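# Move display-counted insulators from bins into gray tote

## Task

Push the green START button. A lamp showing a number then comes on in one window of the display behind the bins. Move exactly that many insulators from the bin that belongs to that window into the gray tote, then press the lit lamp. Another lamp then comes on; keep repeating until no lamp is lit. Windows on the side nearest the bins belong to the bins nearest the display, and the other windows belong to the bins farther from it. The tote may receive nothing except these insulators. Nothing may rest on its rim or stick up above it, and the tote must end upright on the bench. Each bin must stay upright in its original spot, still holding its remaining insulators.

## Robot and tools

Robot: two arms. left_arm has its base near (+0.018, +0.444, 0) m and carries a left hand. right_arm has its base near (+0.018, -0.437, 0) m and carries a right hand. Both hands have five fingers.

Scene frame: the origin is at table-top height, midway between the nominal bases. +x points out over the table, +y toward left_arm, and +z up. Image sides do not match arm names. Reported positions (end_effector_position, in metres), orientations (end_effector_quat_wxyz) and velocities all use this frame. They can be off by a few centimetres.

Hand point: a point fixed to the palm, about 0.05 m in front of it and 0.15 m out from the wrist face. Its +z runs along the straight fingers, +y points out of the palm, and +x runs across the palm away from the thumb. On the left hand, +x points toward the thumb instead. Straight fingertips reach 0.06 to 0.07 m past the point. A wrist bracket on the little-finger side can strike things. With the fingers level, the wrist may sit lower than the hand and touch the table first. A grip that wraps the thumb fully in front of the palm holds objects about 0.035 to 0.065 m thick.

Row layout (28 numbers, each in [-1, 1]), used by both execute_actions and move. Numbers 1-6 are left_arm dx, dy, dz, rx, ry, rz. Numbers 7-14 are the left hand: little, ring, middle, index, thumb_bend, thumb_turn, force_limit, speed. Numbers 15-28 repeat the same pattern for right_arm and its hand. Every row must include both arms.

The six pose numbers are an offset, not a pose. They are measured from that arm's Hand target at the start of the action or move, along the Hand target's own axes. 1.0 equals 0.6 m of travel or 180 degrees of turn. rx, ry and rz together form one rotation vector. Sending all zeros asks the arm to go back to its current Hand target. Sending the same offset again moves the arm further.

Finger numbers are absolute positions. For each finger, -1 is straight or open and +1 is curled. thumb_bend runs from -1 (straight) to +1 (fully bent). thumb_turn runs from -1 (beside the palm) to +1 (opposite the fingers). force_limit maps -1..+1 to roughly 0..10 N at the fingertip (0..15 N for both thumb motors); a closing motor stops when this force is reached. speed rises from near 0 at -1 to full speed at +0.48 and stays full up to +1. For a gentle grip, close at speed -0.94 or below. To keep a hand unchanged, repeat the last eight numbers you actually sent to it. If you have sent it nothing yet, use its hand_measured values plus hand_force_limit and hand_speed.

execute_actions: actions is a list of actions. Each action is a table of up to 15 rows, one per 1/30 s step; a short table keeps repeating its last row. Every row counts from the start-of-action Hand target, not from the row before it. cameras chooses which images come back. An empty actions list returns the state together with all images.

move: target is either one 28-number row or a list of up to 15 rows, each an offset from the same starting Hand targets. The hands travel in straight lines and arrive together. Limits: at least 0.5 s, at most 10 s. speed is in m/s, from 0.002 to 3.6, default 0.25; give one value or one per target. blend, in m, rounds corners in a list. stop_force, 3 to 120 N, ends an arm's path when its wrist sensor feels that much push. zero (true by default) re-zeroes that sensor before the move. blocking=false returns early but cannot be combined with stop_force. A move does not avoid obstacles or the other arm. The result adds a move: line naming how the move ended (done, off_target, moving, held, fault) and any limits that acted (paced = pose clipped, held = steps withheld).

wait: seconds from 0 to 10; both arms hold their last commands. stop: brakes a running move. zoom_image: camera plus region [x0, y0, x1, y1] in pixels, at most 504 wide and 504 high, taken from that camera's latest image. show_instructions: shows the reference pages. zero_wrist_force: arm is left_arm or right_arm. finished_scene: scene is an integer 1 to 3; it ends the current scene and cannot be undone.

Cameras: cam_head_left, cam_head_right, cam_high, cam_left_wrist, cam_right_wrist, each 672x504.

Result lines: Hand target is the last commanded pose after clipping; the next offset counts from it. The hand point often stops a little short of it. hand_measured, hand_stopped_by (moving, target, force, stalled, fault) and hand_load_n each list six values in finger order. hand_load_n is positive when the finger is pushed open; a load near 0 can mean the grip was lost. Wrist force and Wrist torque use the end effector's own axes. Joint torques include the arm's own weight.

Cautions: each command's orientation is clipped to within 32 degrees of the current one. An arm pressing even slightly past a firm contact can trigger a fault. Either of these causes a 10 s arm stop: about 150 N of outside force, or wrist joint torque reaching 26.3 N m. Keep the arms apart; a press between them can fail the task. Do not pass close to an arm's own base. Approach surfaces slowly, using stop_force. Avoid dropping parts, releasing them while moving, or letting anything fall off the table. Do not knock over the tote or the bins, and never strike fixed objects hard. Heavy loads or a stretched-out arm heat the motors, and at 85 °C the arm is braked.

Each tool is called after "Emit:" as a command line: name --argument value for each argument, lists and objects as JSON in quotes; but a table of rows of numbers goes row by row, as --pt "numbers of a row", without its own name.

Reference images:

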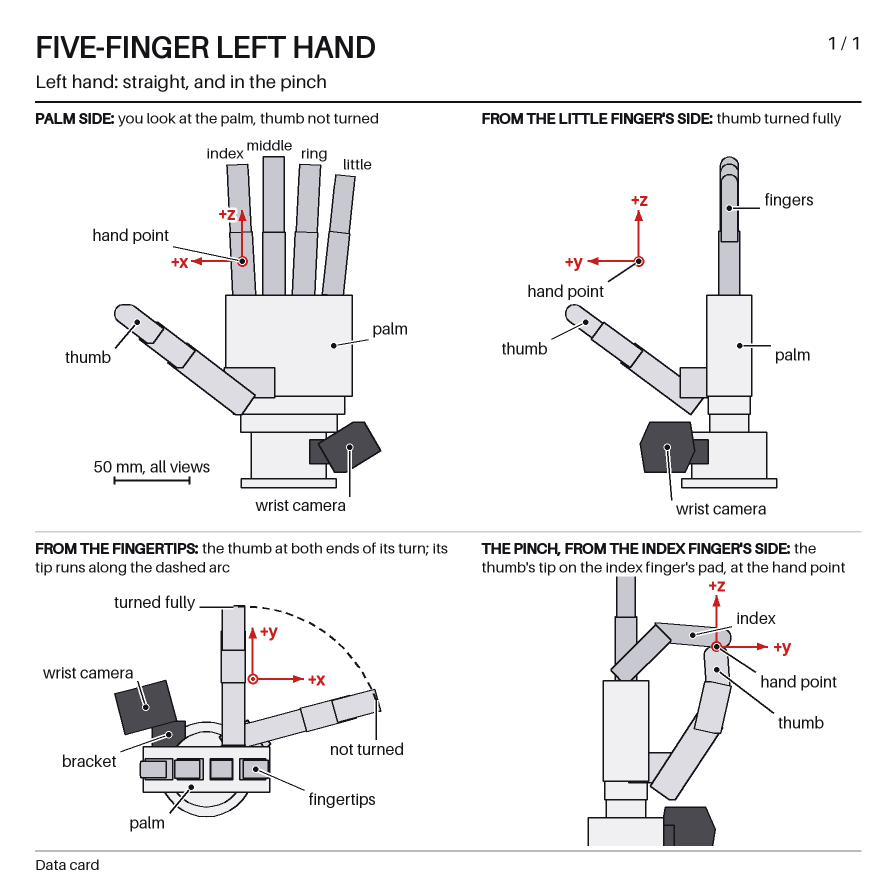

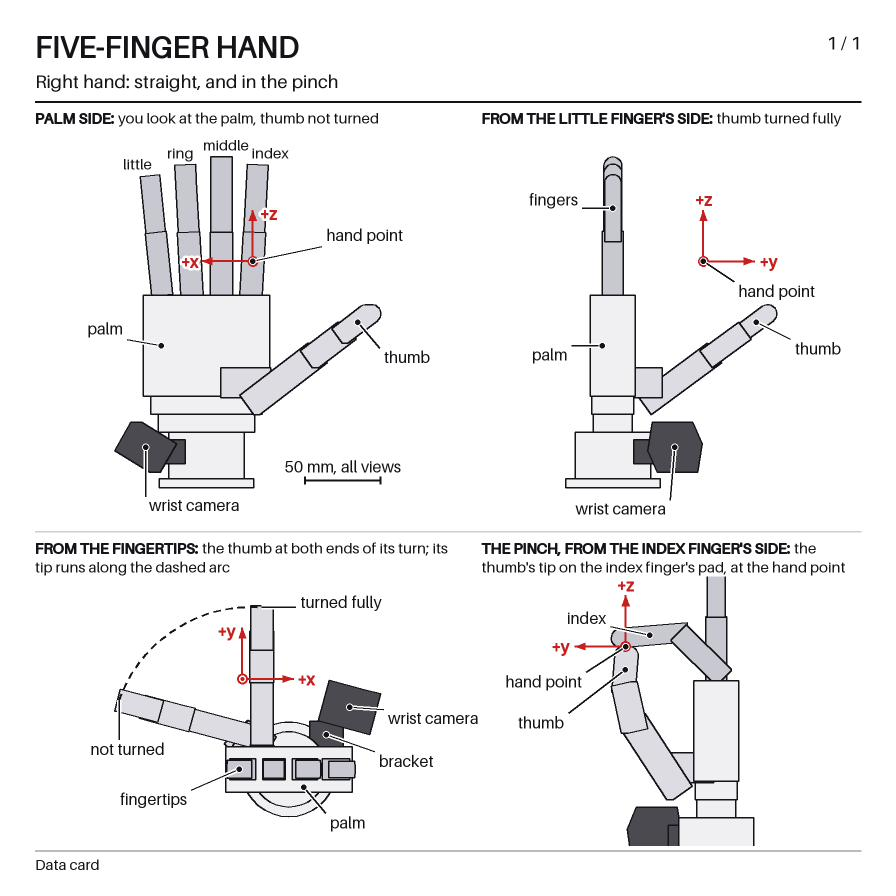

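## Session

Emit:
execute_actions --actions '[]'

Scene clock: 0.00 s.
left_arm: end_effector_position=(+0.7134, +0.3903, +0.3165) hand_measured=(-1.000, -1.000, -1.000, -1.000, -1.000, -1.000) hand_load_n=(+0.0, +0.0, +0.0, +0.0, +0.0, +0.0) hand_stopped_by=(target, target, target, target, target, target) hand_force_limit=0.00 hand_speed=-0.80 end_effector_quat_wxyz=(+0.158, +0.333, +0.782, +0.503) | right_arm: end_effector_position=(+0.4579, -0.4882, +0.2076) hand_measured=(-1.000, -1.000, -1.000, -1.000, -1.000, -1.000) hand_load_n=(+0.0, +0.0, +0.0, +0.0, -0.5, +0.0) hand_stopped_by=(target, target, target, target, target, target) hand_force_limit=0.00 hand_speed=-0.80 end_effector_quat_wxyz=(+0.125, +0.237, +0.932, +0.244)
Joint positions: left_arm=[2.911 -2.283 -0.973 2.44 -2.487 -0.602] | right_arm=[-0.927 -1.354 1.902 1.147 1.028 -2.032]
Joint velocities: within noise
Joint torques (N m): no reading
Motor temperatures (°C): left_arm=[29 29 26 34 40 31] | right_arm=[30 28 27 31 36 36]
Wrist force (N): no reading
Wrist torque (N m): no reading
Wrist force, peak (N): no reading
Hand target: left_arm +0.7134, +0.3903, +0.3165; +0.158, +0.333, +0.782, +0.503 | right_arm +0.4579, -0.4882, +0.2076; +0.125, +0.237, +0.932, +0.244
camera_calibration:
cam_left_wrist: T_world_to_cam=[[-0.553278, -0.0804545, -0.829102, 0.683671], [-0.823013, 0.206432, 0.529183, 0.329182], [0.128578, 0.975148, -0.180429, -0.30222], [0, 0, 0, 1]] pos_world=[0.68804, 0.281759, 0.338106]
cam_right_wrist: T_world_to_cam=[[0.179582, 0.832678, 0.52383, 0.213702], [0.50497, -0.535007, 0.677328, -0.649953], [0.844248, 0.142882, -0.516555, -0.0947828], [0, 0, 0, 1]] pos_world=[0.36985, -0.512132, 0.279327]

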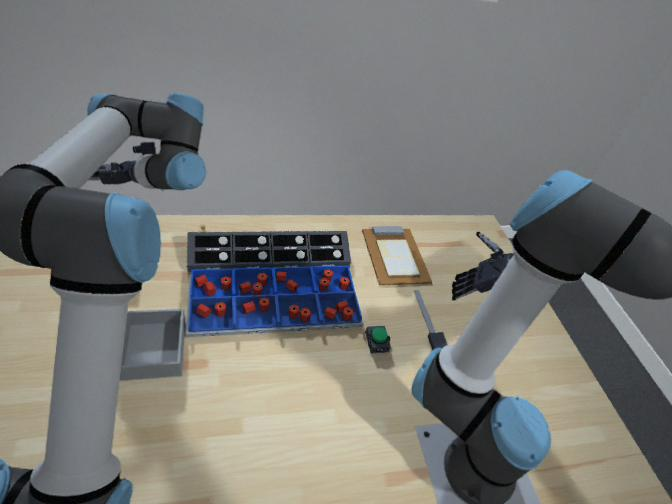

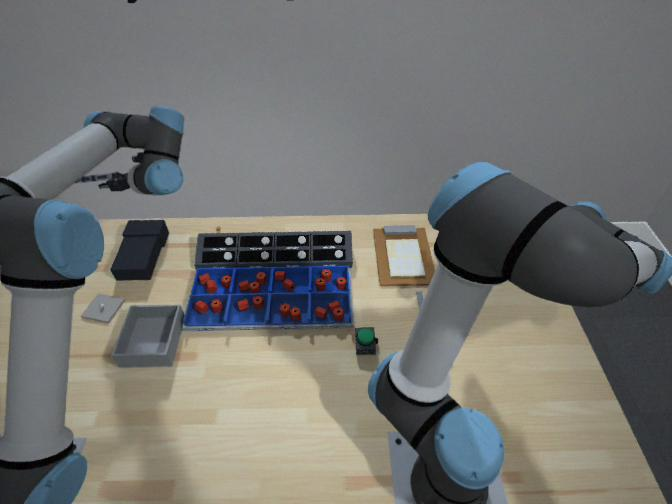

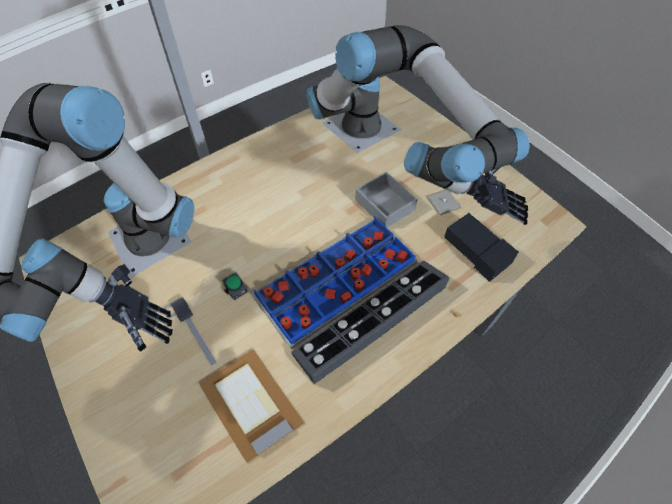

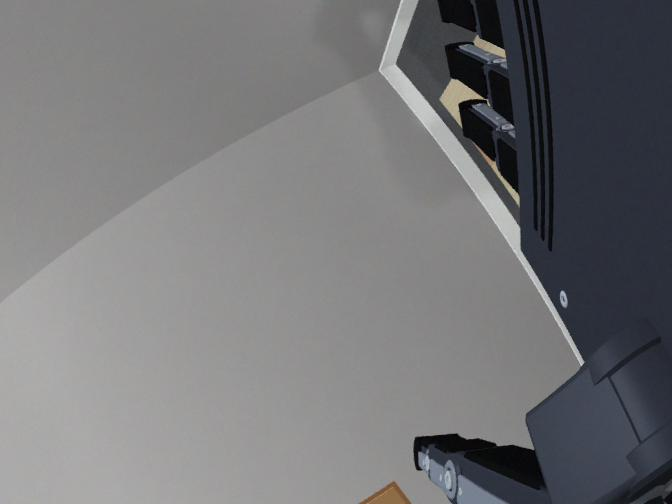

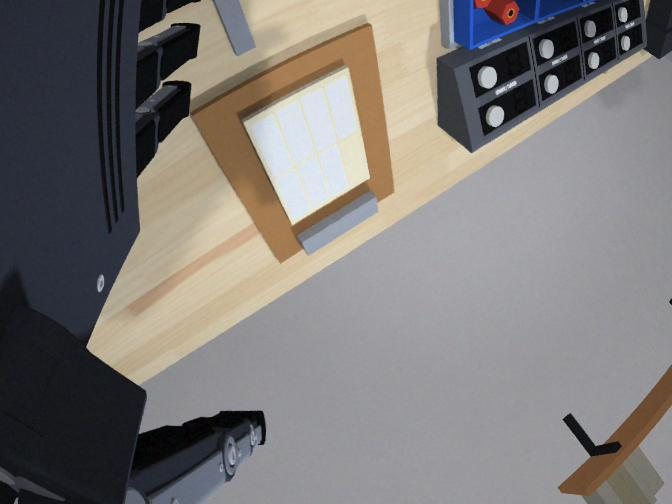

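Emit:
move --target '[-0.1288,-0.3803,-0.5268,0.389,-0.001,-0.707,0.95,0.95,0.05,0.05,-0.6,1,-0.3,0,0.3942,0.1407,0.0307,0.065,0.2016,-0.6387,0.9,0.9,0.9,-1,-1,-1,0,0]' --speed 0.4 --cameras '["cam_right_wrist","cam_left_wrist","cam_high"]'

Scene clock: 22.80 s.
left_arm: end_effector_position=(+0.5031, +0.0604, +0.2464) hand_measured=(+0.950, +0.950, +0.050, +0.050, -0.600, +1.000) hand_load_n=(+0.0, +0.0, +0.0, +0.0, +0.0, +0.0) hand_stopped_by=(target, target, target, target, target, target) hand_force_limit=-0.30 hand_speed=0.00 end_effector_quat_wxyz=(+0.316, -0.481, +0.743, -0.342) end_effector_velocity=(+0.001, +0.000, +0.001) end_effector_angular_velocity=(-0.005, -0.004, +0.002) | right_arm: end_effector_position=(+0.2941, -0.2970, +0.2076) hand_measured=(+0.900, +0.900, +0.900, -1.000, -1.000, -1.000) hand_load_n=(+0.0, +0.0, +0.0, +0.0, +0.0, +0.0) hand_stopped_by=(target, target, target, target, target, target) hand_force_limit=0.00 hand_speed=0.00 end_effector_quat_wxyz=(+0.000, +0.707, -0.707, +0.000)
Joint positions: left_arm=[2.65 -1.826 -1.446 2.656 -1.763 -3.104] | right_arm=[-0.076 -1.439 1.766 1.243 1.571 -3.214]
Joint velocities: left_arm=[0 0.001 0 0.005 0 -0.003] | right_arm=[within noise]
Joint torques (N m): left_arm=[4.55 22.25 11.16 0.81 2.01 -1.66] | right_arm=[7.73 -13.62 -11.08 4.03 -0.12 0.06]
Wrist force (N): left_arm=[-0.4 -0.9 -1.1] | right_arm=[0.0 -0.9 -0.8]
Wrist torque (N m): left_arm=[0.14 -0.06 -0.10] | right_arm=[0.01 0.07 0.01]
Wrist force, peak (N): left_arm=[-0.6 -1.2 -1.2] | right_arm=[0.3 -1.7 -0.4]
Hand target: left_arm +0.5031, +0.0604, +0.2463; +0.316, -0.481, +0.743, -0.342 | right_arm +0.2940, -0.2970, +0.2075; +0.000, +0.707, -0.707, +0.000
Off the commanded pose: left_arm 0.000 m, 0 deg | right_arm 0.000 m, 0 deg.
move: done
camera_calibration:
cam_left_wrist: T_world_to_cam=[[0.378738, -0.546662, 0.746806, -0.346329], [-0.838497, -0.544245, 0.0268509, 0.438307], [0.391767, -0.636364, -0.6645, 0.118064], [0, 0, 0, 1]] pos_world=[0.452433, 0.124353, 0.325325]
cam_right_wrist: T_world_to_cam=[[-0.977755, -0.202876, 0.053266, 0.214512], [-0.128872, 0.781403, 0.610574, 0.126303], [-0.165493, 0.590127, -0.790166, 0.502815], [0, 0, 0, 1]] pos_world=[0.30923, -0.351899, 0.308764]
Images, in order (width x height): cam_high 672x504, cam_left_wrist 672x504, cam_right_wrist 672x504.

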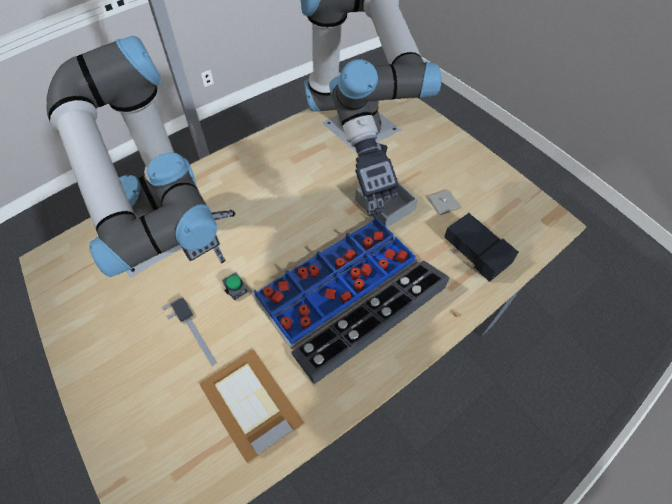

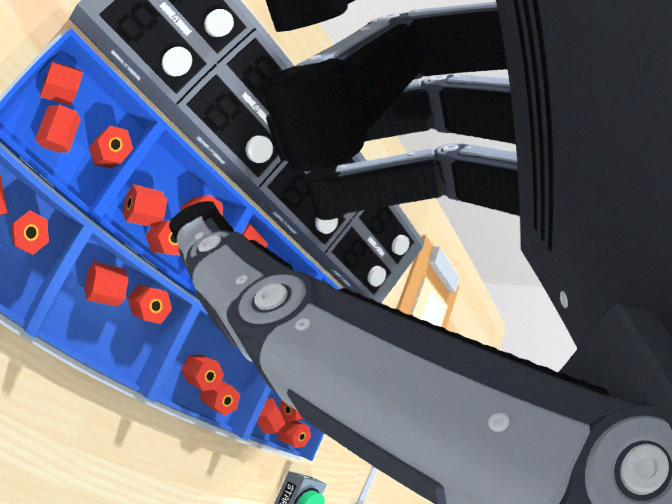

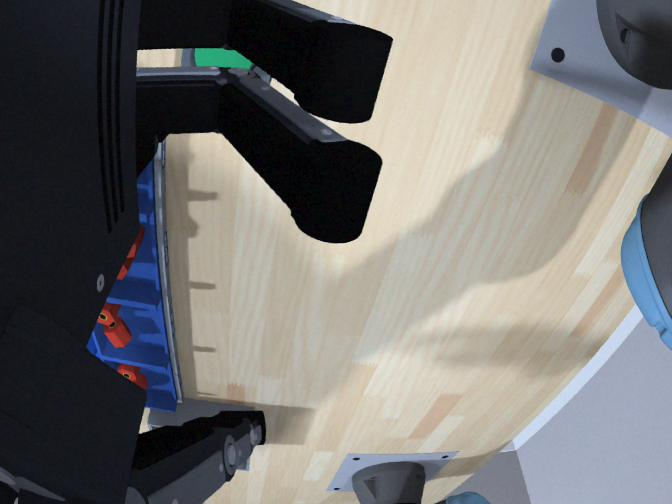

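Emit:
move --target '[0,0,0,0,0,0,0.95,0.95,0.05,0.05,-0.6,1,-0.3,0,0,0,0.155,0,0,0,0.9,0.9,0.9,-1,-1,-1,0,0]' --speed 0.15

Emit:
move --target '[0,0,0,0,0,0,0.95,0.95,0.05,0.05,-0.6,1,-0.3,0,0,0,0.045,0,0,0,0.9,0.9,0.9,-1,-1,-1,0,0]' --speed 0.015 --stop_force 4 --cameras '["cam_high","cam_head_left"]'

Emit:
zoom_image --camera "cam_high" --region '[240, 200, 480, 390]'

Scene clock: 30.40 s.
left_arm: end_effector_position=(+0.5031, +0.0604, +0.2463) hand_measured=(+0.950, +0.950, +0.050, +0.050, -0.600, +1.000) hand_load_n=(+0.0, +0.0, +0.0, +0.0, +0.0, +0.0) hand_stopped_by=(target, target, target, target, target, target) hand_force_limit=-0.30 hand_speed=0.00 end_effector_quat_wxyz=(+0.316, -0.481, +0.743, -0.342) | right_arm: end_effector_position=(+0.2940, -0.2970, +0.1146) hand_measured=(+0.900, +0.900, +0.900, -1.000, -1.000, -1.000) hand_load_n=(+0.0, +0.0, +0.0, +0.0, +0.0, +0.0) hand_stopped_by=(target, target, target, target, target, target) hand_force_limit=0.00 hand_speed=0.00 end_effector_quat_wxyz=(+0.000, +0.707, -0.707, +0.000)
Joint positions: left_arm=[2.65 -1.826 -1.446 2.656 -1.763 -3.104] | right_arm=[-0.076 -1.341 1.91 1.001 1.571 -3.214]
Joint torques (N m): left_arm=[10.69 17.27 8.88 0.66 2.11 -1.63] | right_arm=[-4.23 -17.39 -10.74 0.54 -1.17 0.72]
Wrist force (N): left_arm=[-0.2 -1.0 -0.9] | right_arm=[0.2 -0.6 -1.0]
Wrist torque (N m): left_arm=[0.11 -0.08 -0.08] | right_arm=[0.10 0.06 0.02]
Wrist force, peak (N): left_arm=[-0.4 -1.1 -1.2] | right_arm=[0.2 -1.1 -2.1]
Hand target: left_arm +0.5031, +0.0604, +0.2463; +0.316, -0.481, +0.743, -0.342 | right_arm +0.2940, -0.2970, +0.1145; +0.000, +0.707, -0.707, +0.000
Off the commanded pose: left_arm 0.000 m, 0 deg | right_arm 0.000 m, 0 deg.
move: done

Scene clock: 31.97 s.
left_arm: end_effector_position=(+0.5031, +0.0604, +0.2463) hand_measured=(+0.950, +0.950, +0.050, +0.050, -0.600, +1.000) hand_load_n=(+0.5, +0.0, +0.0, +0.0, +0.0, +0.0) hand_stopped_by=(target, target, target, target, target, target) hand_force_limit=-0.30 hand_speed=0.00 end_effector_quat_wxyz=(+0.316, -0.481, +0.743, -0.342) | right_arm: end_effector_position=(+0.2940, -0.2970, +0.1033) hand_measured=(+0.900, +0.900, +0.900, -1.000, -1.000, -1.000) hand_load_n=(+0.0, +0.0, +0.0, +0.0, +0.0, +0.0) hand_stopped_by=(target, target, target, target, target, target) hand_force_limit=0.00 hand_speed=0.00 end_effector_quat_wxyz=(+0.000, +0.707, -0.707, +0.000)
Joint positions: left_arm=[2.65 -1.826 -1.446 2.656 -1.763 -3.104] | right_arm=[-0.076 -1.325 1.925 0.971 1.571 -3.214]
Joint torques (N m): left_arm=[10.08 18.34 10.28 0.38 2.26 -1.36] | right_arm=[-6.07 -29.57 -21.76 0.99 -1.15 0.97]
Wrist force (N): left_arm=[-0.3 -1.0 -0.9] | right_arm=[0.5 -0.7 -4.8]
Wrist torque (N m): left_arm=[0.11 -0.07 -0.07] | right_arm=[0.33 0.00 0.04]
Wrist force, peak (N): left_arm=[-0.4 -1.2 -1.1] | right_arm=[0.5 -1.2 -6.1]
Hand target: left_arm +0.5031, +0.0604, +0.2463; +0.316, -0.481, +0.743, -0.342 | right_arm +0.2940, -0.2970, +0.1033; +0.000, +0.707, -0.707, +0.000 (not the last commanded pose)
Off the commanded pose: left_arm 0.000 m, 0 deg | right_arm 0.016 m, 0 deg.
move: contact (right_arm)
Images, in order (width x height): cam_head_left 672x504, cam_high 672x504.

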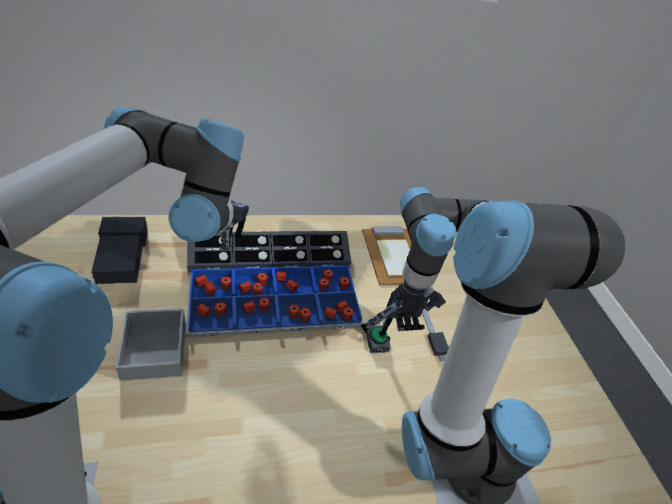

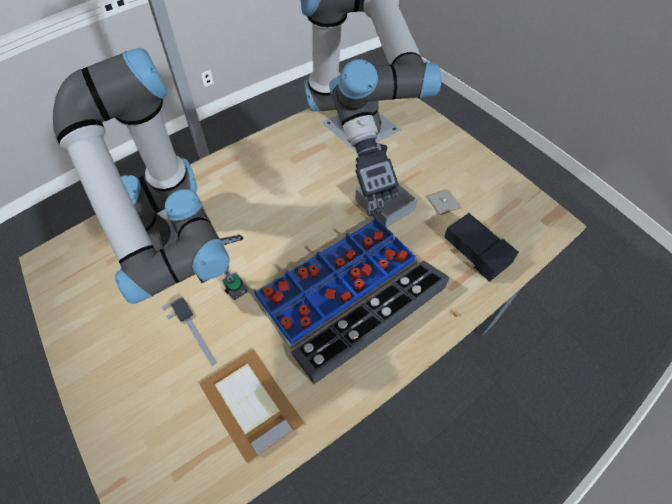

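Scaled by 2.100.

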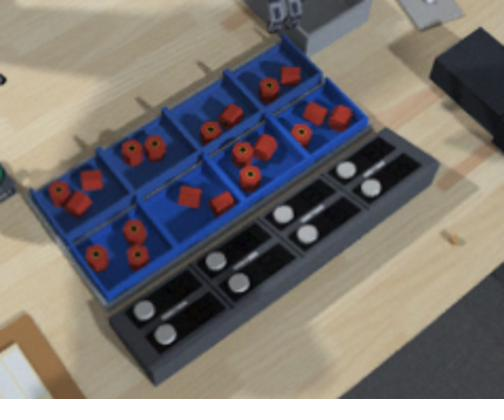

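Emit:
move --target '[0,0,0,0,0,0,0.95,0.95,0.05,0.05,-0.6,1,-0.3,0,0,0,0.025,0,0,0,0.9,0.9,0.9,-1,-1,-1,0,0]' --speed 0.02 --stop_force 8 --cameras '["cam_high"]'

Emit:
zoom_image --camera "cam_high" --region '[240, 200, 480, 390]'

Scene clock: 37.67 s.
left_arm: end_effector_position=(+0.5031, +0.0604, +0.2463) hand_measured=(+0.950, +0.950, +0.050, +0.050, -0.600, +1.000) hand_load_n=(+0.0, +0.0, +0.0, +0.0, +0.0, +0.0) hand_stopped_by=(target, target, target, target, target, target) hand_force_limit=-0.30 hand_speed=0.00 end_effector_quat_wxyz=(+0.316, -0.481, +0.743, -0.342) | right_arm: end_effector_position=(+0.2940, -0.2970, +0.1002) hand_measured=(+0.900, +0.900, +0.900, -1.000, -1.000, -1.000) hand_load_n=(+0.0, +0.0, +0.0, +0.0, +0.0, +0.0) hand_stopped_by=(target, target, target, target, target, target) hand_force_limit=0.00 hand_speed=0.00 end_effector_quat_wxyz=(+0.000, +0.707, -0.707, +0.000)
Joint positions: left_arm=[2.65 -1.826 -1.446 2.656 -1.763 -3.104] | right_arm=[-0.076 -1.321 1.928 0.963 1.571 -3.214]
Joint torques (N m): left_arm=[9.06 18.33 10.8 -0.34 2.23 -1.02] | right_arm=[-5.57 -20.56 -20.22 -0.02 -1.15 0.74]
Wrist force (N): left_arm=[-0.5 -1.2 -0.9] | right_arm=[1.8 -0.5 -12.8]
Wrist torque (N m): left_arm=[0.09 -0.04 -0.08] | right_arm=[0.77 0.11 0.11]
Wrist force, peak (N): left_arm=[-0.4 -1.1 -1.2] | right_arm=[3.0 -1.5 -35.2]
Hand target: left_arm +0.5031, +0.0604, +0.2463; +0.316, -0.481, +0.743, -0.342 | right_arm +0.2941, -0.2970, +0.1002; +0.000, +0.707, -0.707, +0.000 (not the last commanded pose)
Off the commanded pose: left_arm 0.000 m, 0 deg | right_arm 0.012 m, 0 deg.
move: contact (right_arm)
Images, in order (width x height): cam_high 672x504.

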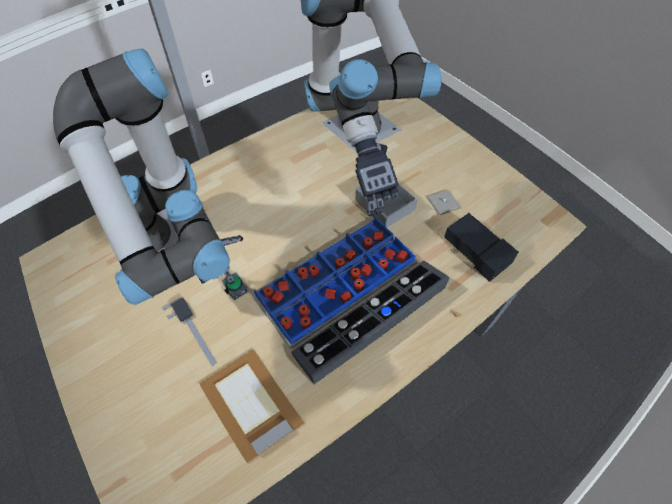

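Scaled by 2.100.

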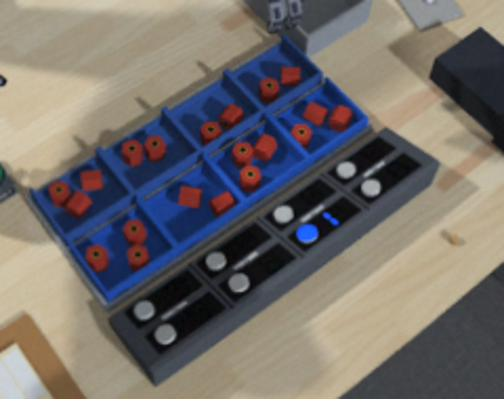

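Emit:
move --pt "0 0 0 0 0 0 0.95 0.95 0.05 0.05 -0.6 1 -0.3 0 0 0 -0.15 0 0 0 0.9 0.9 0.9 -1 -1 -1 0 0" --pt "0.0116 0.1122 0.1103 0 0 0 0.95 0.95 0.05 0.05 -0.6 1 -0.3 0 0.255 0.123 -0.333 0 0 0 0.9 0.9 0.9 -1 -1 -1 0 0" --speed 0.25 --blend '[0.03,0]' --cameras '["cam_left_wrist","cam_head_left"]'

Emit:
zoom_image --camera "cam_left_wrist" --region '[0, 0, 400, 400]'

Scene clock: 51.77 s.
left_arm: end_effector_position=(+0.5200, +0.0609, +0.1530) hand_measured=(+0.950, +0.950, +0.050, +0.050, -0.600, +1.000) hand_load_n=(+0.0, +0.0, +0.0, +0.0, +0.0, +0.0) hand_stopped_by=(target, target, target, target, target, target) hand_force_limit=-0.30 hand_speed=0.00 end_effector_quat_wxyz=(+0.316, -0.481, +0.743, -0.342) | right_arm: end_effector_position=(+0.2202, -0.4499, +0.3000) hand_measured=(+0.900, +0.900, +0.900, -1.000, -1.000, -1.000) hand_load_n=(+0.0, +0.0, +0.0, +0.0, +0.0, +0.0) hand_stopped_by=(target, target, target, target, target, target) hand_force_limit=0.00 hand_speed=0.00 end_effector_quat_wxyz=(+0.000, +0.707, -0.707, +0.000) end_effector_velocity=(+0.000, -0.001, +0.000) end_effector_angular_velocity=(+0.001, +0.001, +0.003)
Joint positions: left_arm=[2.668 -1.906 -1.585 2.877 -1.748 -3.093] | right_arm=[-0.693 -1.715 1.798 1.487 1.571 -3.832]
Joint velocities: left_arm=[within noise] | right_arm=[-0.002 0 0 0 0 -0.005]
Joint torques (N m): left_arm=[-6.28 40.34 27.22 0.85 -2.18 -0.6] | right_arm=[-8.55 -13.17 -20.94 3.72 1.34 -1.8]
Wrist force (N): left_arm=[-0.3 -1.0 -1.0] | right_arm=[0.0 -1.1 0.1]
Wrist torque (N m): left_arm=[0.13 -0.06 -0.11] | right_arm=[-0.11 0.08 0.01]
Wrist force, peak (N): left_arm=[-0.2 -1.5 -1.3] | right_arm=[2.0 -0.9 -13.0]
Hand target: left_arm +0.5200, +0.0609, +0.1531; +0.316, -0.481, +0.743, -0.342 | right_arm +0.2201, -0.4499, +0.3001; +0.000, +0.707, -0.707, +0.000
Off the commanded pose: left_arm 0.000 m, 0 deg | right_arm 0.000 m, 0 deg.
move: done
camera_calibration:
cam_left_wrist: T_world_to_cam=[[0.379029, -0.546604, 0.7467, -0.282861], [-0.838457, -0.54429, 0.0271719, 0.455085], [0.391569, -0.636375, -0.664606, 0.0499207], [0, 0, 0, 1]] pos_world=[0.469234, 0.124854, 0.232024]
Images, in order (width x height): cam_head_left 672x504, cam_left_wrist 672x504.

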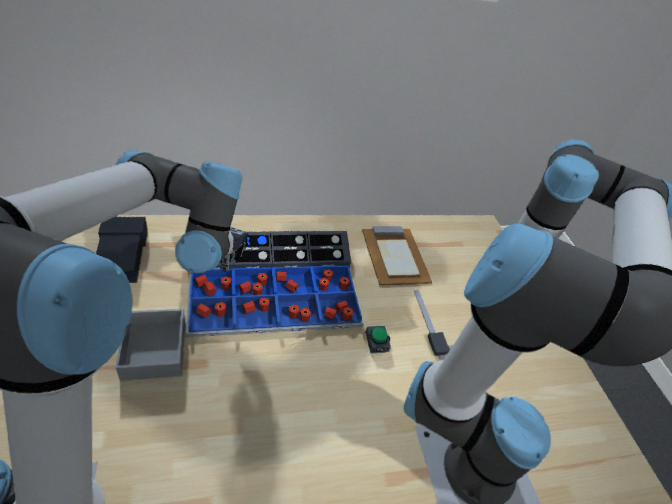

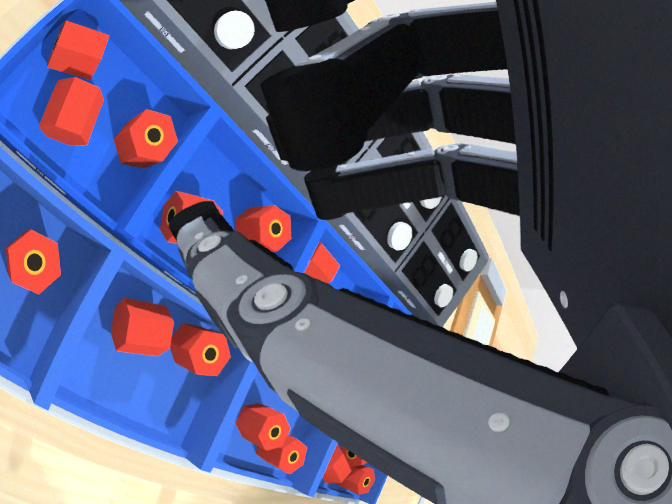

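Scaled by 1.260 from the camera's 672x504 image, which has a finer 960x720 frame.

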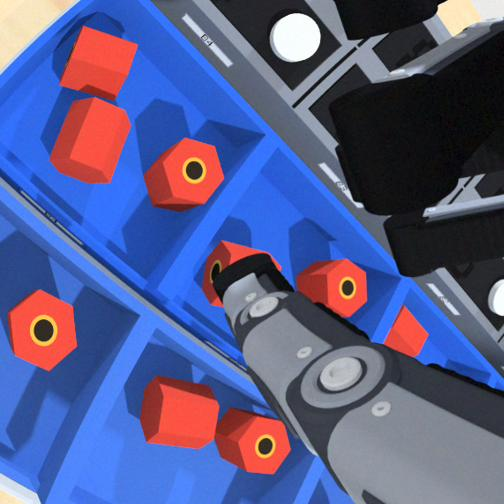

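Emit:
move --target '[0.1082,0.1067,-0.0817,-0.3102,-0.0123,-0.1235,0.95,0.95,0.95,-1,-0.6,1,-0.3,0,0,0,0,0,0,0,0.9,0.9,0.9,-1,-1,-1,0,0]' --speed 0.25 --cameras '["cam_left_wrist","cam_high","cam_head_right"]'

Emit:
zoom_image --camera "cam_high" --region '[300, 190, 440, 300]'

Emit:
zoom_image --camera "cam_head_right" --region '[180, 240, 300, 340]'

Scene clock: 116.00 s.
left_arm: end_effector_position=(+0.4271, +0.0300, +0.1198) hand_measured=(+0.950, +0.950, +0.950, -1.000, -0.600, +1.000) hand_load_n=(+0.0, +0.0, +0.0, +0.0, +0.0, +0.0) hand_stopped_by=(target, target, target, target, target, target) hand_force_limit=-0.30 hand_speed=0.00 end_effector_quat_wxyz=(+0.000, +0.707, -0.707, +0.000) | right_arm: end_effector_position=(+0.2201, -0.4499, +0.3001) hand_measured=(+0.900, +0.900, +0.900, -1.000, -1.000, -1.000) hand_load_n=(+0.0, +0.0, +0.0, +0.0, +0.0, +0.0) hand_stopped_by=(target, target, target, target, target, target) hand_force_limit=0.00 hand_speed=0.00 end_effector_quat_wxyz=(+0.000, +0.707, -0.707, +0.000)
Joint positions: left_arm=[2.671 -2.382 -0.978 1.789 -1.571 -3.604] | right_arm=[-0.693 -1.715 1.798 1.487 1.571 -3.832]
Joint torques (N m): left_arm=[-7.99 47.6 8.49 -3.94 -1.13 0.79] | right_arm=[-9.15 -15.96 -24.95 4.22 0.74 -1.74]
Wrist force (N): left_arm=[-0.1 -0.4 -0.9] | right_arm=[0.2 -1.0 -0.2]
Wrist torque (N m): left_arm=[0.18 -0.02 -0.08] | right_arm=[-0.07 0.06 0.04]
Wrist force, peak (N): left_arm=[-0.3 -1.2 -1.2] | right_arm=[0.2 -1.6 -0.1]
Hand target: left_arm +0.4270, +0.0300, +0.1198; +0.000, +0.707, -0.707, +0.000 | right_arm +0.2201, -0.4499, +0.3001; +0.000, +0.707, -0.707, +0.000
Off the commanded pose: left_arm 0.000 m, 0 deg | right_arm 0.000 m, 0 deg.
move: done
camera_calibration:
cam_left_wrist: T_world_to_cam=[[0.961207, -0.275678, 0.00910541, -0.408275], [-0.230996, -0.786497, 0.572768, 0.043751], [-0.150738, -0.552652, -0.819667, 0.292201], [0, 0, 0, 1]] pos_world=[0.446589, 0.083343, 0.218165]
Images, in order (width x height): cam_head_right 672x504, cam_high 672x504, cam_left_wrist 672x504.

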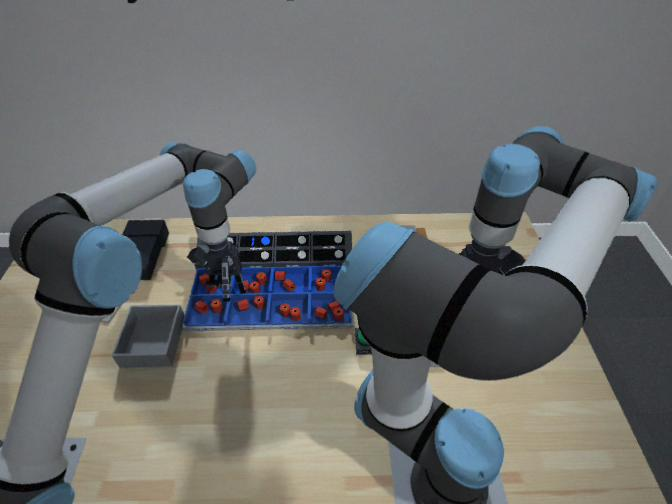

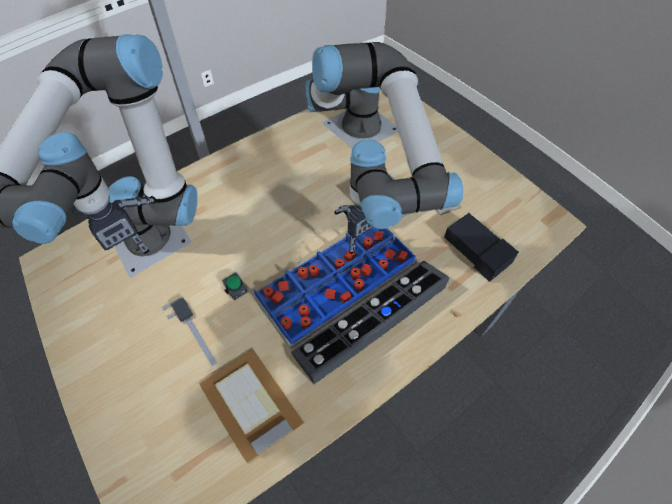

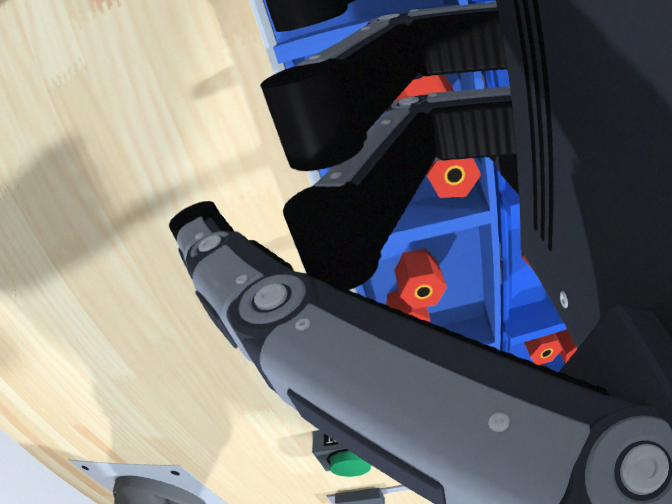

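Scaled by 3.600.

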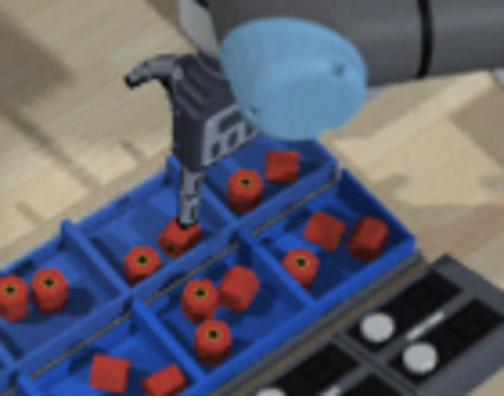

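Scaled by 4.200.

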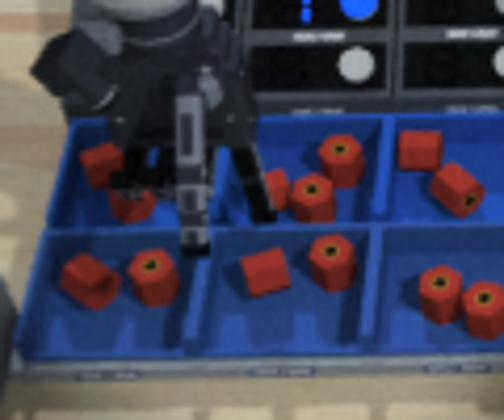

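Emit:
move --target '[0,0,0.0755,0,0,0,0.95,0.95,0.95,-1,-0.6,1,-0.3,0,0,0,0,0,0,0,0.9,0.9,0.9,-1,-1,-1,0,0]' --speed 0.03 --stop_force 6 --cameras '["cam_high"]'

Emit:
zoom_image --camera "cam_high" --region '[300, 190, 440, 300]'

Scene clock: 123.90 s.
left_arm: end_effector_position=(+0.4270, +0.0300, +0.0945) hand_measured=(+0.950, +0.950, +0.950, -1.000, -0.600, +1.000) hand_load_n=(+0.0, +0.0, +0.0, +0.0, +0.0, +0.0) hand_stopped_by=(target, target, target, target, target, target) hand_force_limit=-0.30 hand_speed=0.00 end_effector_quat_wxyz=(+0.000, +0.707, -0.707, +0.000) | right_arm: end_effector_position=(+0.2201, -0.4499, +0.3001) hand_measured=(+0.900, +0.900, +0.900, -1.000, -1.000, -1.000) hand_load_n=(+0.0, +0.0, +0.0, +0.0, +0.0, +0.0) hand_stopped_by=(target, target, target, target, target, target) hand_force_limit=0.00 hand_speed=0.00 end_effector_quat_wxyz=(+0.000, +0.707, -0.707, +0.000)
Joint positions: left_arm=[2.671 -2.399 -1.014 1.842 -1.571 -3.604] | right_arm=[-0.693 -1.715 1.798 1.487 1.571 -3.832]
Joint torques (N m): left_arm=[-5.42 56.8 26.4 -1.43 1.53 -0.64] | right_arm=[-8.24 -16.91 -24.44 4.31 -0.57 -1.65]
Wrist force (N): left_arm=[-0.1 -0.3 -1.3] | right_arm=[0.1 -1.0 -0.3]
Wrist torque (N m): left_arm=[0.19 -0.02 -0.09] | right_arm=[-0.07 0.08 0.02]
Wrist force, peak (N): left_arm=[-0.4 -3.3 -10.8] | right_arm=[-0.1 -1.5 -0.4]
Hand target: left_arm +0.4270, +0.0300, +0.0945; +0.000, +0.707, -0.707, +0.000 (not the last commanded pose) | right_arm +0.2201, -0.4499, +0.3001; +0.000, +0.707, -0.707, +0.000
Off the commanded pose: left_arm 0.020 m, 0 deg | right_arm 0.000 m, 0 deg.
move: contact (left_arm)
Images, in order (width x height): cam_high 672x504.

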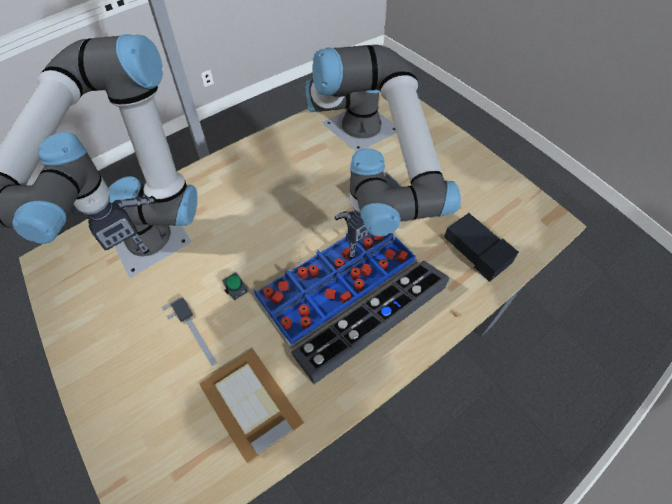

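Scaled by 3.600.

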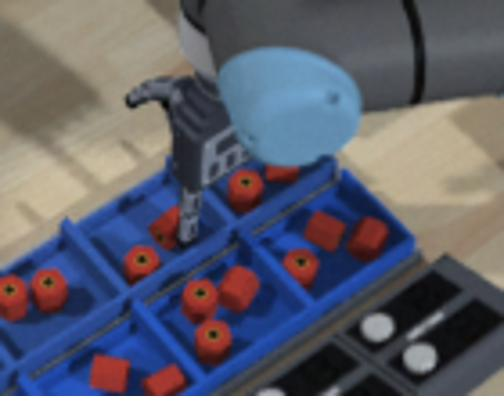

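Emit:
move --target '[0,0,0.0335,0,0,0,0.95,0.95,0.95,-1,-0.6,1,-0.3,0,0,0,0,0,0,0,0.9,0.9,0.9,-1,-1,-1,0,0]' --speed 0.015 --stop_force 8 --cameras '["cam_high"]'

Emit:
zoom_image --camera "cam_high" --region '[300, 190, 440, 300]'

Scene clock: 131.77 s.
left_arm: end_effector_position=(+0.4270, +0.0300, +0.0744) hand_measured=(+0.950, +0.950, +0.950, -1.000, -0.600, +1.000) hand_load_n=(+0.0, +0.0, +0.0, +0.0, +0.0, +0.0) hand_stopped_by=(target, target, target, target, target, target) hand_force_limit=-0.30 hand_speed=0.00 end_effector_quat_wxyz=(+0.000, +0.707, -0.707, +0.000) | right_arm: end_effector_position=(+0.2201, -0.4499, +0.3001) hand_measured=(+0.900, +0.900, +0.900, -1.000, -1.000, -1.000) hand_load_n=(+0.0, +0.0, +0.0, +0.0, +0.0, +0.0) hand_stopped_by=(target, target, target, target, target, target) hand_force_limit=0.00 hand_speed=0.00 end_effector_quat_wxyz=(+0.000, +0.707, -0.707, +0.000)
Joint positions: left_arm=[2.671 -2.415 -1.038 1.882 -1.571 -3.604] | right_arm=[-0.693 -1.715 1.798 1.487 1.571 -3.832]
Joint torques (N m): left_arm=[-1.09 57.33 27.37 -4.2 1.18 1.34] | right_arm=[-6.26 -17 -21.89 4.32 -1.07 -1.65]
Wrist force (N): left_arm=[-0.1 -0.4 -1.1] | right_arm=[0.2 -0.9 -0.1]
Wrist torque (N m): left_arm=[0.17 -0.01 -0.08] | right_arm=[-0.07 0.07 0.04]
Wrist force, peak (N): left_arm=[0.1 -0.3 -1.4] | right_arm=[0.1 -1.6 -0.3]
Hand target: left_arm +0.4270, +0.0300, +0.0744; +0.000, +0.707, -0.707, +0.000 | right_arm +0.2201, -0.4499, +0.3001; +0.000, +0.707, -0.707, +0.000
Off the commanded pose: left_arm 0.000 m, 0 deg | right_arm 0.000 m, 0 deg.
move: done
Images, in order (width x height): cam_high 672x504.

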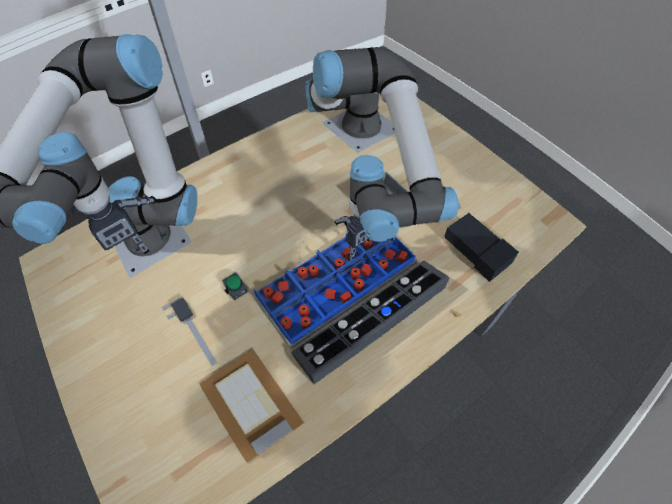

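Scaled by 3.600.

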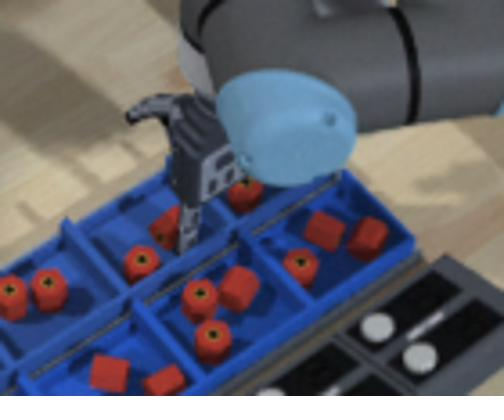

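Emit:
move --pt "0 0.0267 0 0 0 0 0.95 0.95 0.95 -1 -0.6 1 -0.3 0 0 0 0 0 0 0 0.9 0.9 0.9 -1 -1 -1 0 0" --pt "0 0.02 -0.12 0 0 0 0.95 0.95 0.95 -1 -0.6 1 -0.3 0 0 0 0 0 0 0 0.9 0.9 0.9 -1 -1 -1 0 0" --speed '[0.05,0.15]' --cameras '["cam_high"]'

Emit:
zoom_image --camera "cam_high" --region '[300, 190, 440, 300]'

Scene clock: 138.67 s.
left_arm: end_effector_position=(+0.4151, +0.0300, +0.1464) hand_measured=(+0.950, +0.950, +0.950, -1.000, -0.600, +1.000) hand_load_n=(+0.0, +0.0, +0.0, +0.0, +0.0, +0.0) hand_stopped_by=(target, target, target, target, target, target) hand_force_limit=-0.30 hand_speed=0.00 end_effector_quat_wxyz=(+0.000, +0.707, -0.707, +0.000) | right_arm: end_effector_position=(+0.2201, -0.4499, +0.3001) hand_measured=(+0.900, +0.900, +0.900, -1.000, -1.000, -1.000) hand_load_n=(+0.0, +0.0, +0.0, +0.0, +0.0, +0.0) hand_stopped_by=(target, target, target, target, target, target) hand_force_limit=0.00 hand_speed=0.00 end_effector_quat_wxyz=(+0.000, +0.707, -0.707, +0.000)
Joint positions: left_arm=[2.662 -2.341 -0.983 1.753 -1.571 -3.614] | right_arm=[-0.693 -1.715 1.798 1.487 1.571 -3.832]
Joint torques (N m): left_arm=[0.2 35.78 15.64 -4.15 -1.18 0.88] | right_arm=[-5.63 -17.7 -20.75 4.2 -0.91 -1.48]
Wrist force (N): left_arm=[-0.1 -0.5 -1.0] | right_arm=[-0.1 -1.4 -0.3]
Wrist torque (N m): left_arm=[0.15 -0.02 -0.08] | right_arm=[-0.13 0.11 0.01]
Wrist force, peak (N): left_arm=[0.0 -0.4 -2.6] | right_arm=[0.3 -1.5 0.1]
Hand target: left_arm +0.4150, +0.0300, +0.1464; +0.000, +0.707, -0.707, +0.000 | right_arm +0.2201, -0.4499, +0.3001; +0.000, +0.707, -0.707, +0.000
Off the commanded pose: left_arm 0.000 m, 0 deg | right_arm 0.000 m, 0 deg.
move: done
Images, in order (width x height): cam_high 672x504.

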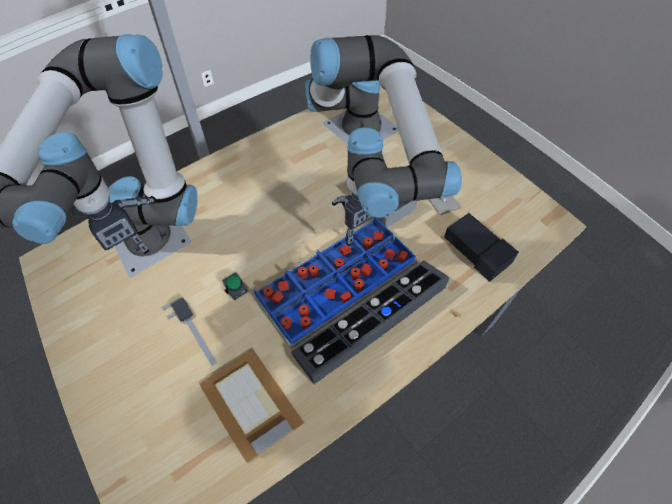

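Scaled by 3.600.

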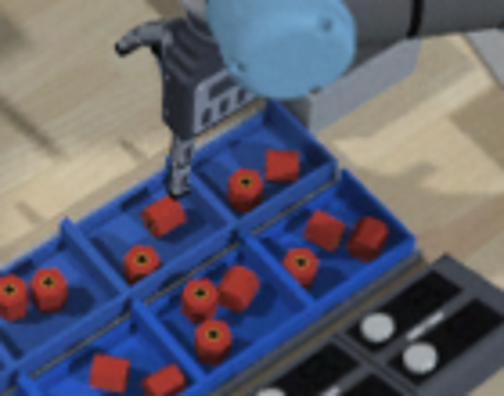

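Emit:
move --target '[0.0222,-0.0417,0.094,0.2879,0.1651,0.4028,0.95,0.95,-0.12,-0.12,-0.6,1,-0.3,0,0,0,0,0,0,0,0.9,0.9,0.9,-1,-1,-1,0,0]' --speed 0.3 --cameras '["cam_left_wrist"]'

Emit:
zoom_image --camera "cam_left_wrist" --region '[0, 0, 400, 400]'

Scene clock: 155.73 s.
left_arm: end_effector_position=(+0.4400, +0.0167, +0.0898) hand_measured=(+0.950, +0.950, -0.120, -0.120, -0.600, +1.000) hand_load_n=(+0.0, +0.0, +0.0, +0.0, +0.0, +0.0) hand_stopped_by=(target, target, target, target, target, target) hand_force_limit=-0.30 hand_speed=0.00 end_effector_quat_wxyz=(+0.121, -0.084, +0.882, -0.448) | right_arm: end_effector_position=(+0.2201, -0.4499, +0.3001) hand_measured=(+0.900, +0.900, +0.900, -1.000, -1.000, -1.000) hand_load_n=(+0.0, +0.0, +0.0, +0.0, +0.0, +0.0) hand_stopped_by=(target, target, target, target, target, target) hand_force_limit=0.00 hand_speed=0.00 end_effector_quat_wxyz=(+0.000, +0.707, -0.707, +0.000)
Joint positions: left_arm=[2.825 -2.003 -1.663 2.826 -0.869 -2.348] | right_arm=[-0.693 -1.715 1.798 1.487 1.571 -3.832]
Joint torques (N m): left_arm=[-5.16 43.3 25.2 0.03 2.36 1.54] | right_arm=[-4.62 -17.64 -18.36 4.28 -0.97 -1.42]
Wrist force (N): left_arm=[-0.2 -0.9 -1.1] | right_arm=[0.0 -1.2 -0.2]
Wrist torque (N m): left_arm=[0.14 -0.09 -0.02] | right_arm=[-0.10 0.08 0.02]
Wrist force, peak (N): left_arm=[-0.1 -1.2 -1.4] | right_arm=[0.1 -1.7 0.1]
Hand target: left_arm +0.4400, +0.0167, +0.0900; +0.121, -0.083, +0.882, -0.448 | right_arm +0.2201, -0.4499, +0.3001; +0.000, +0.707, -0.707, +0.000
Off the commanded pose: left_arm 0.000 m, 0 deg | right_arm 0.000 m, 0 deg.
move: done
camera_calibration:
cam_left_wrist: T_world_to_cam=[[-0.228571, -0.624785, 0.746592, 0.0390693], [-0.926667, 0.374694, 0.0298619, 0.388837], [-0.298401, -0.685016, -0.664612, 0.315527], [0, 0, 0, 1]] pos_world=[0.463407, 0.094856, 0.168923]
Images, in order (width x height): cam_left_wrist 672x504.

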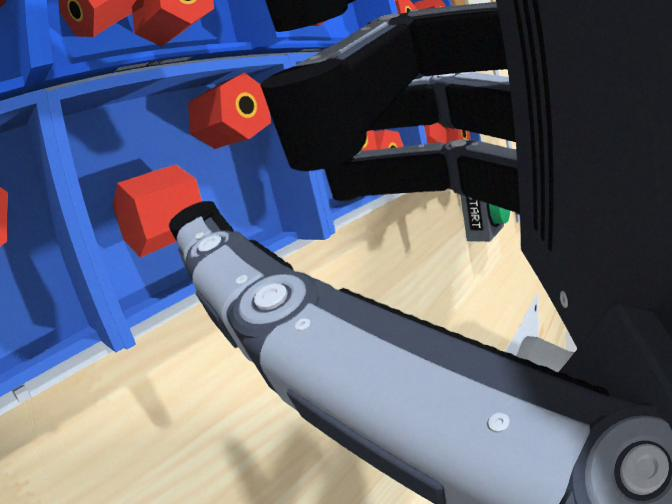

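Scaled by 1.260 from the camera's 672x504 image, which has a finer 960x720 frame.

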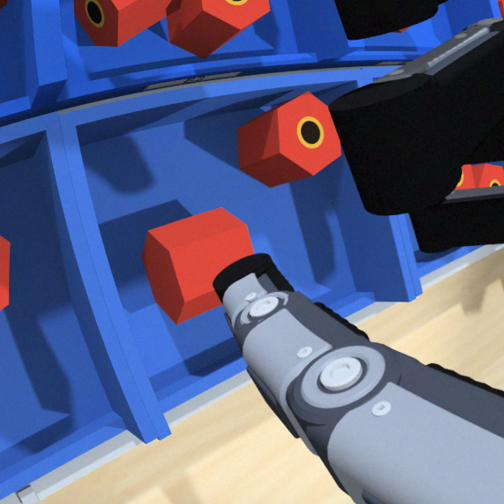

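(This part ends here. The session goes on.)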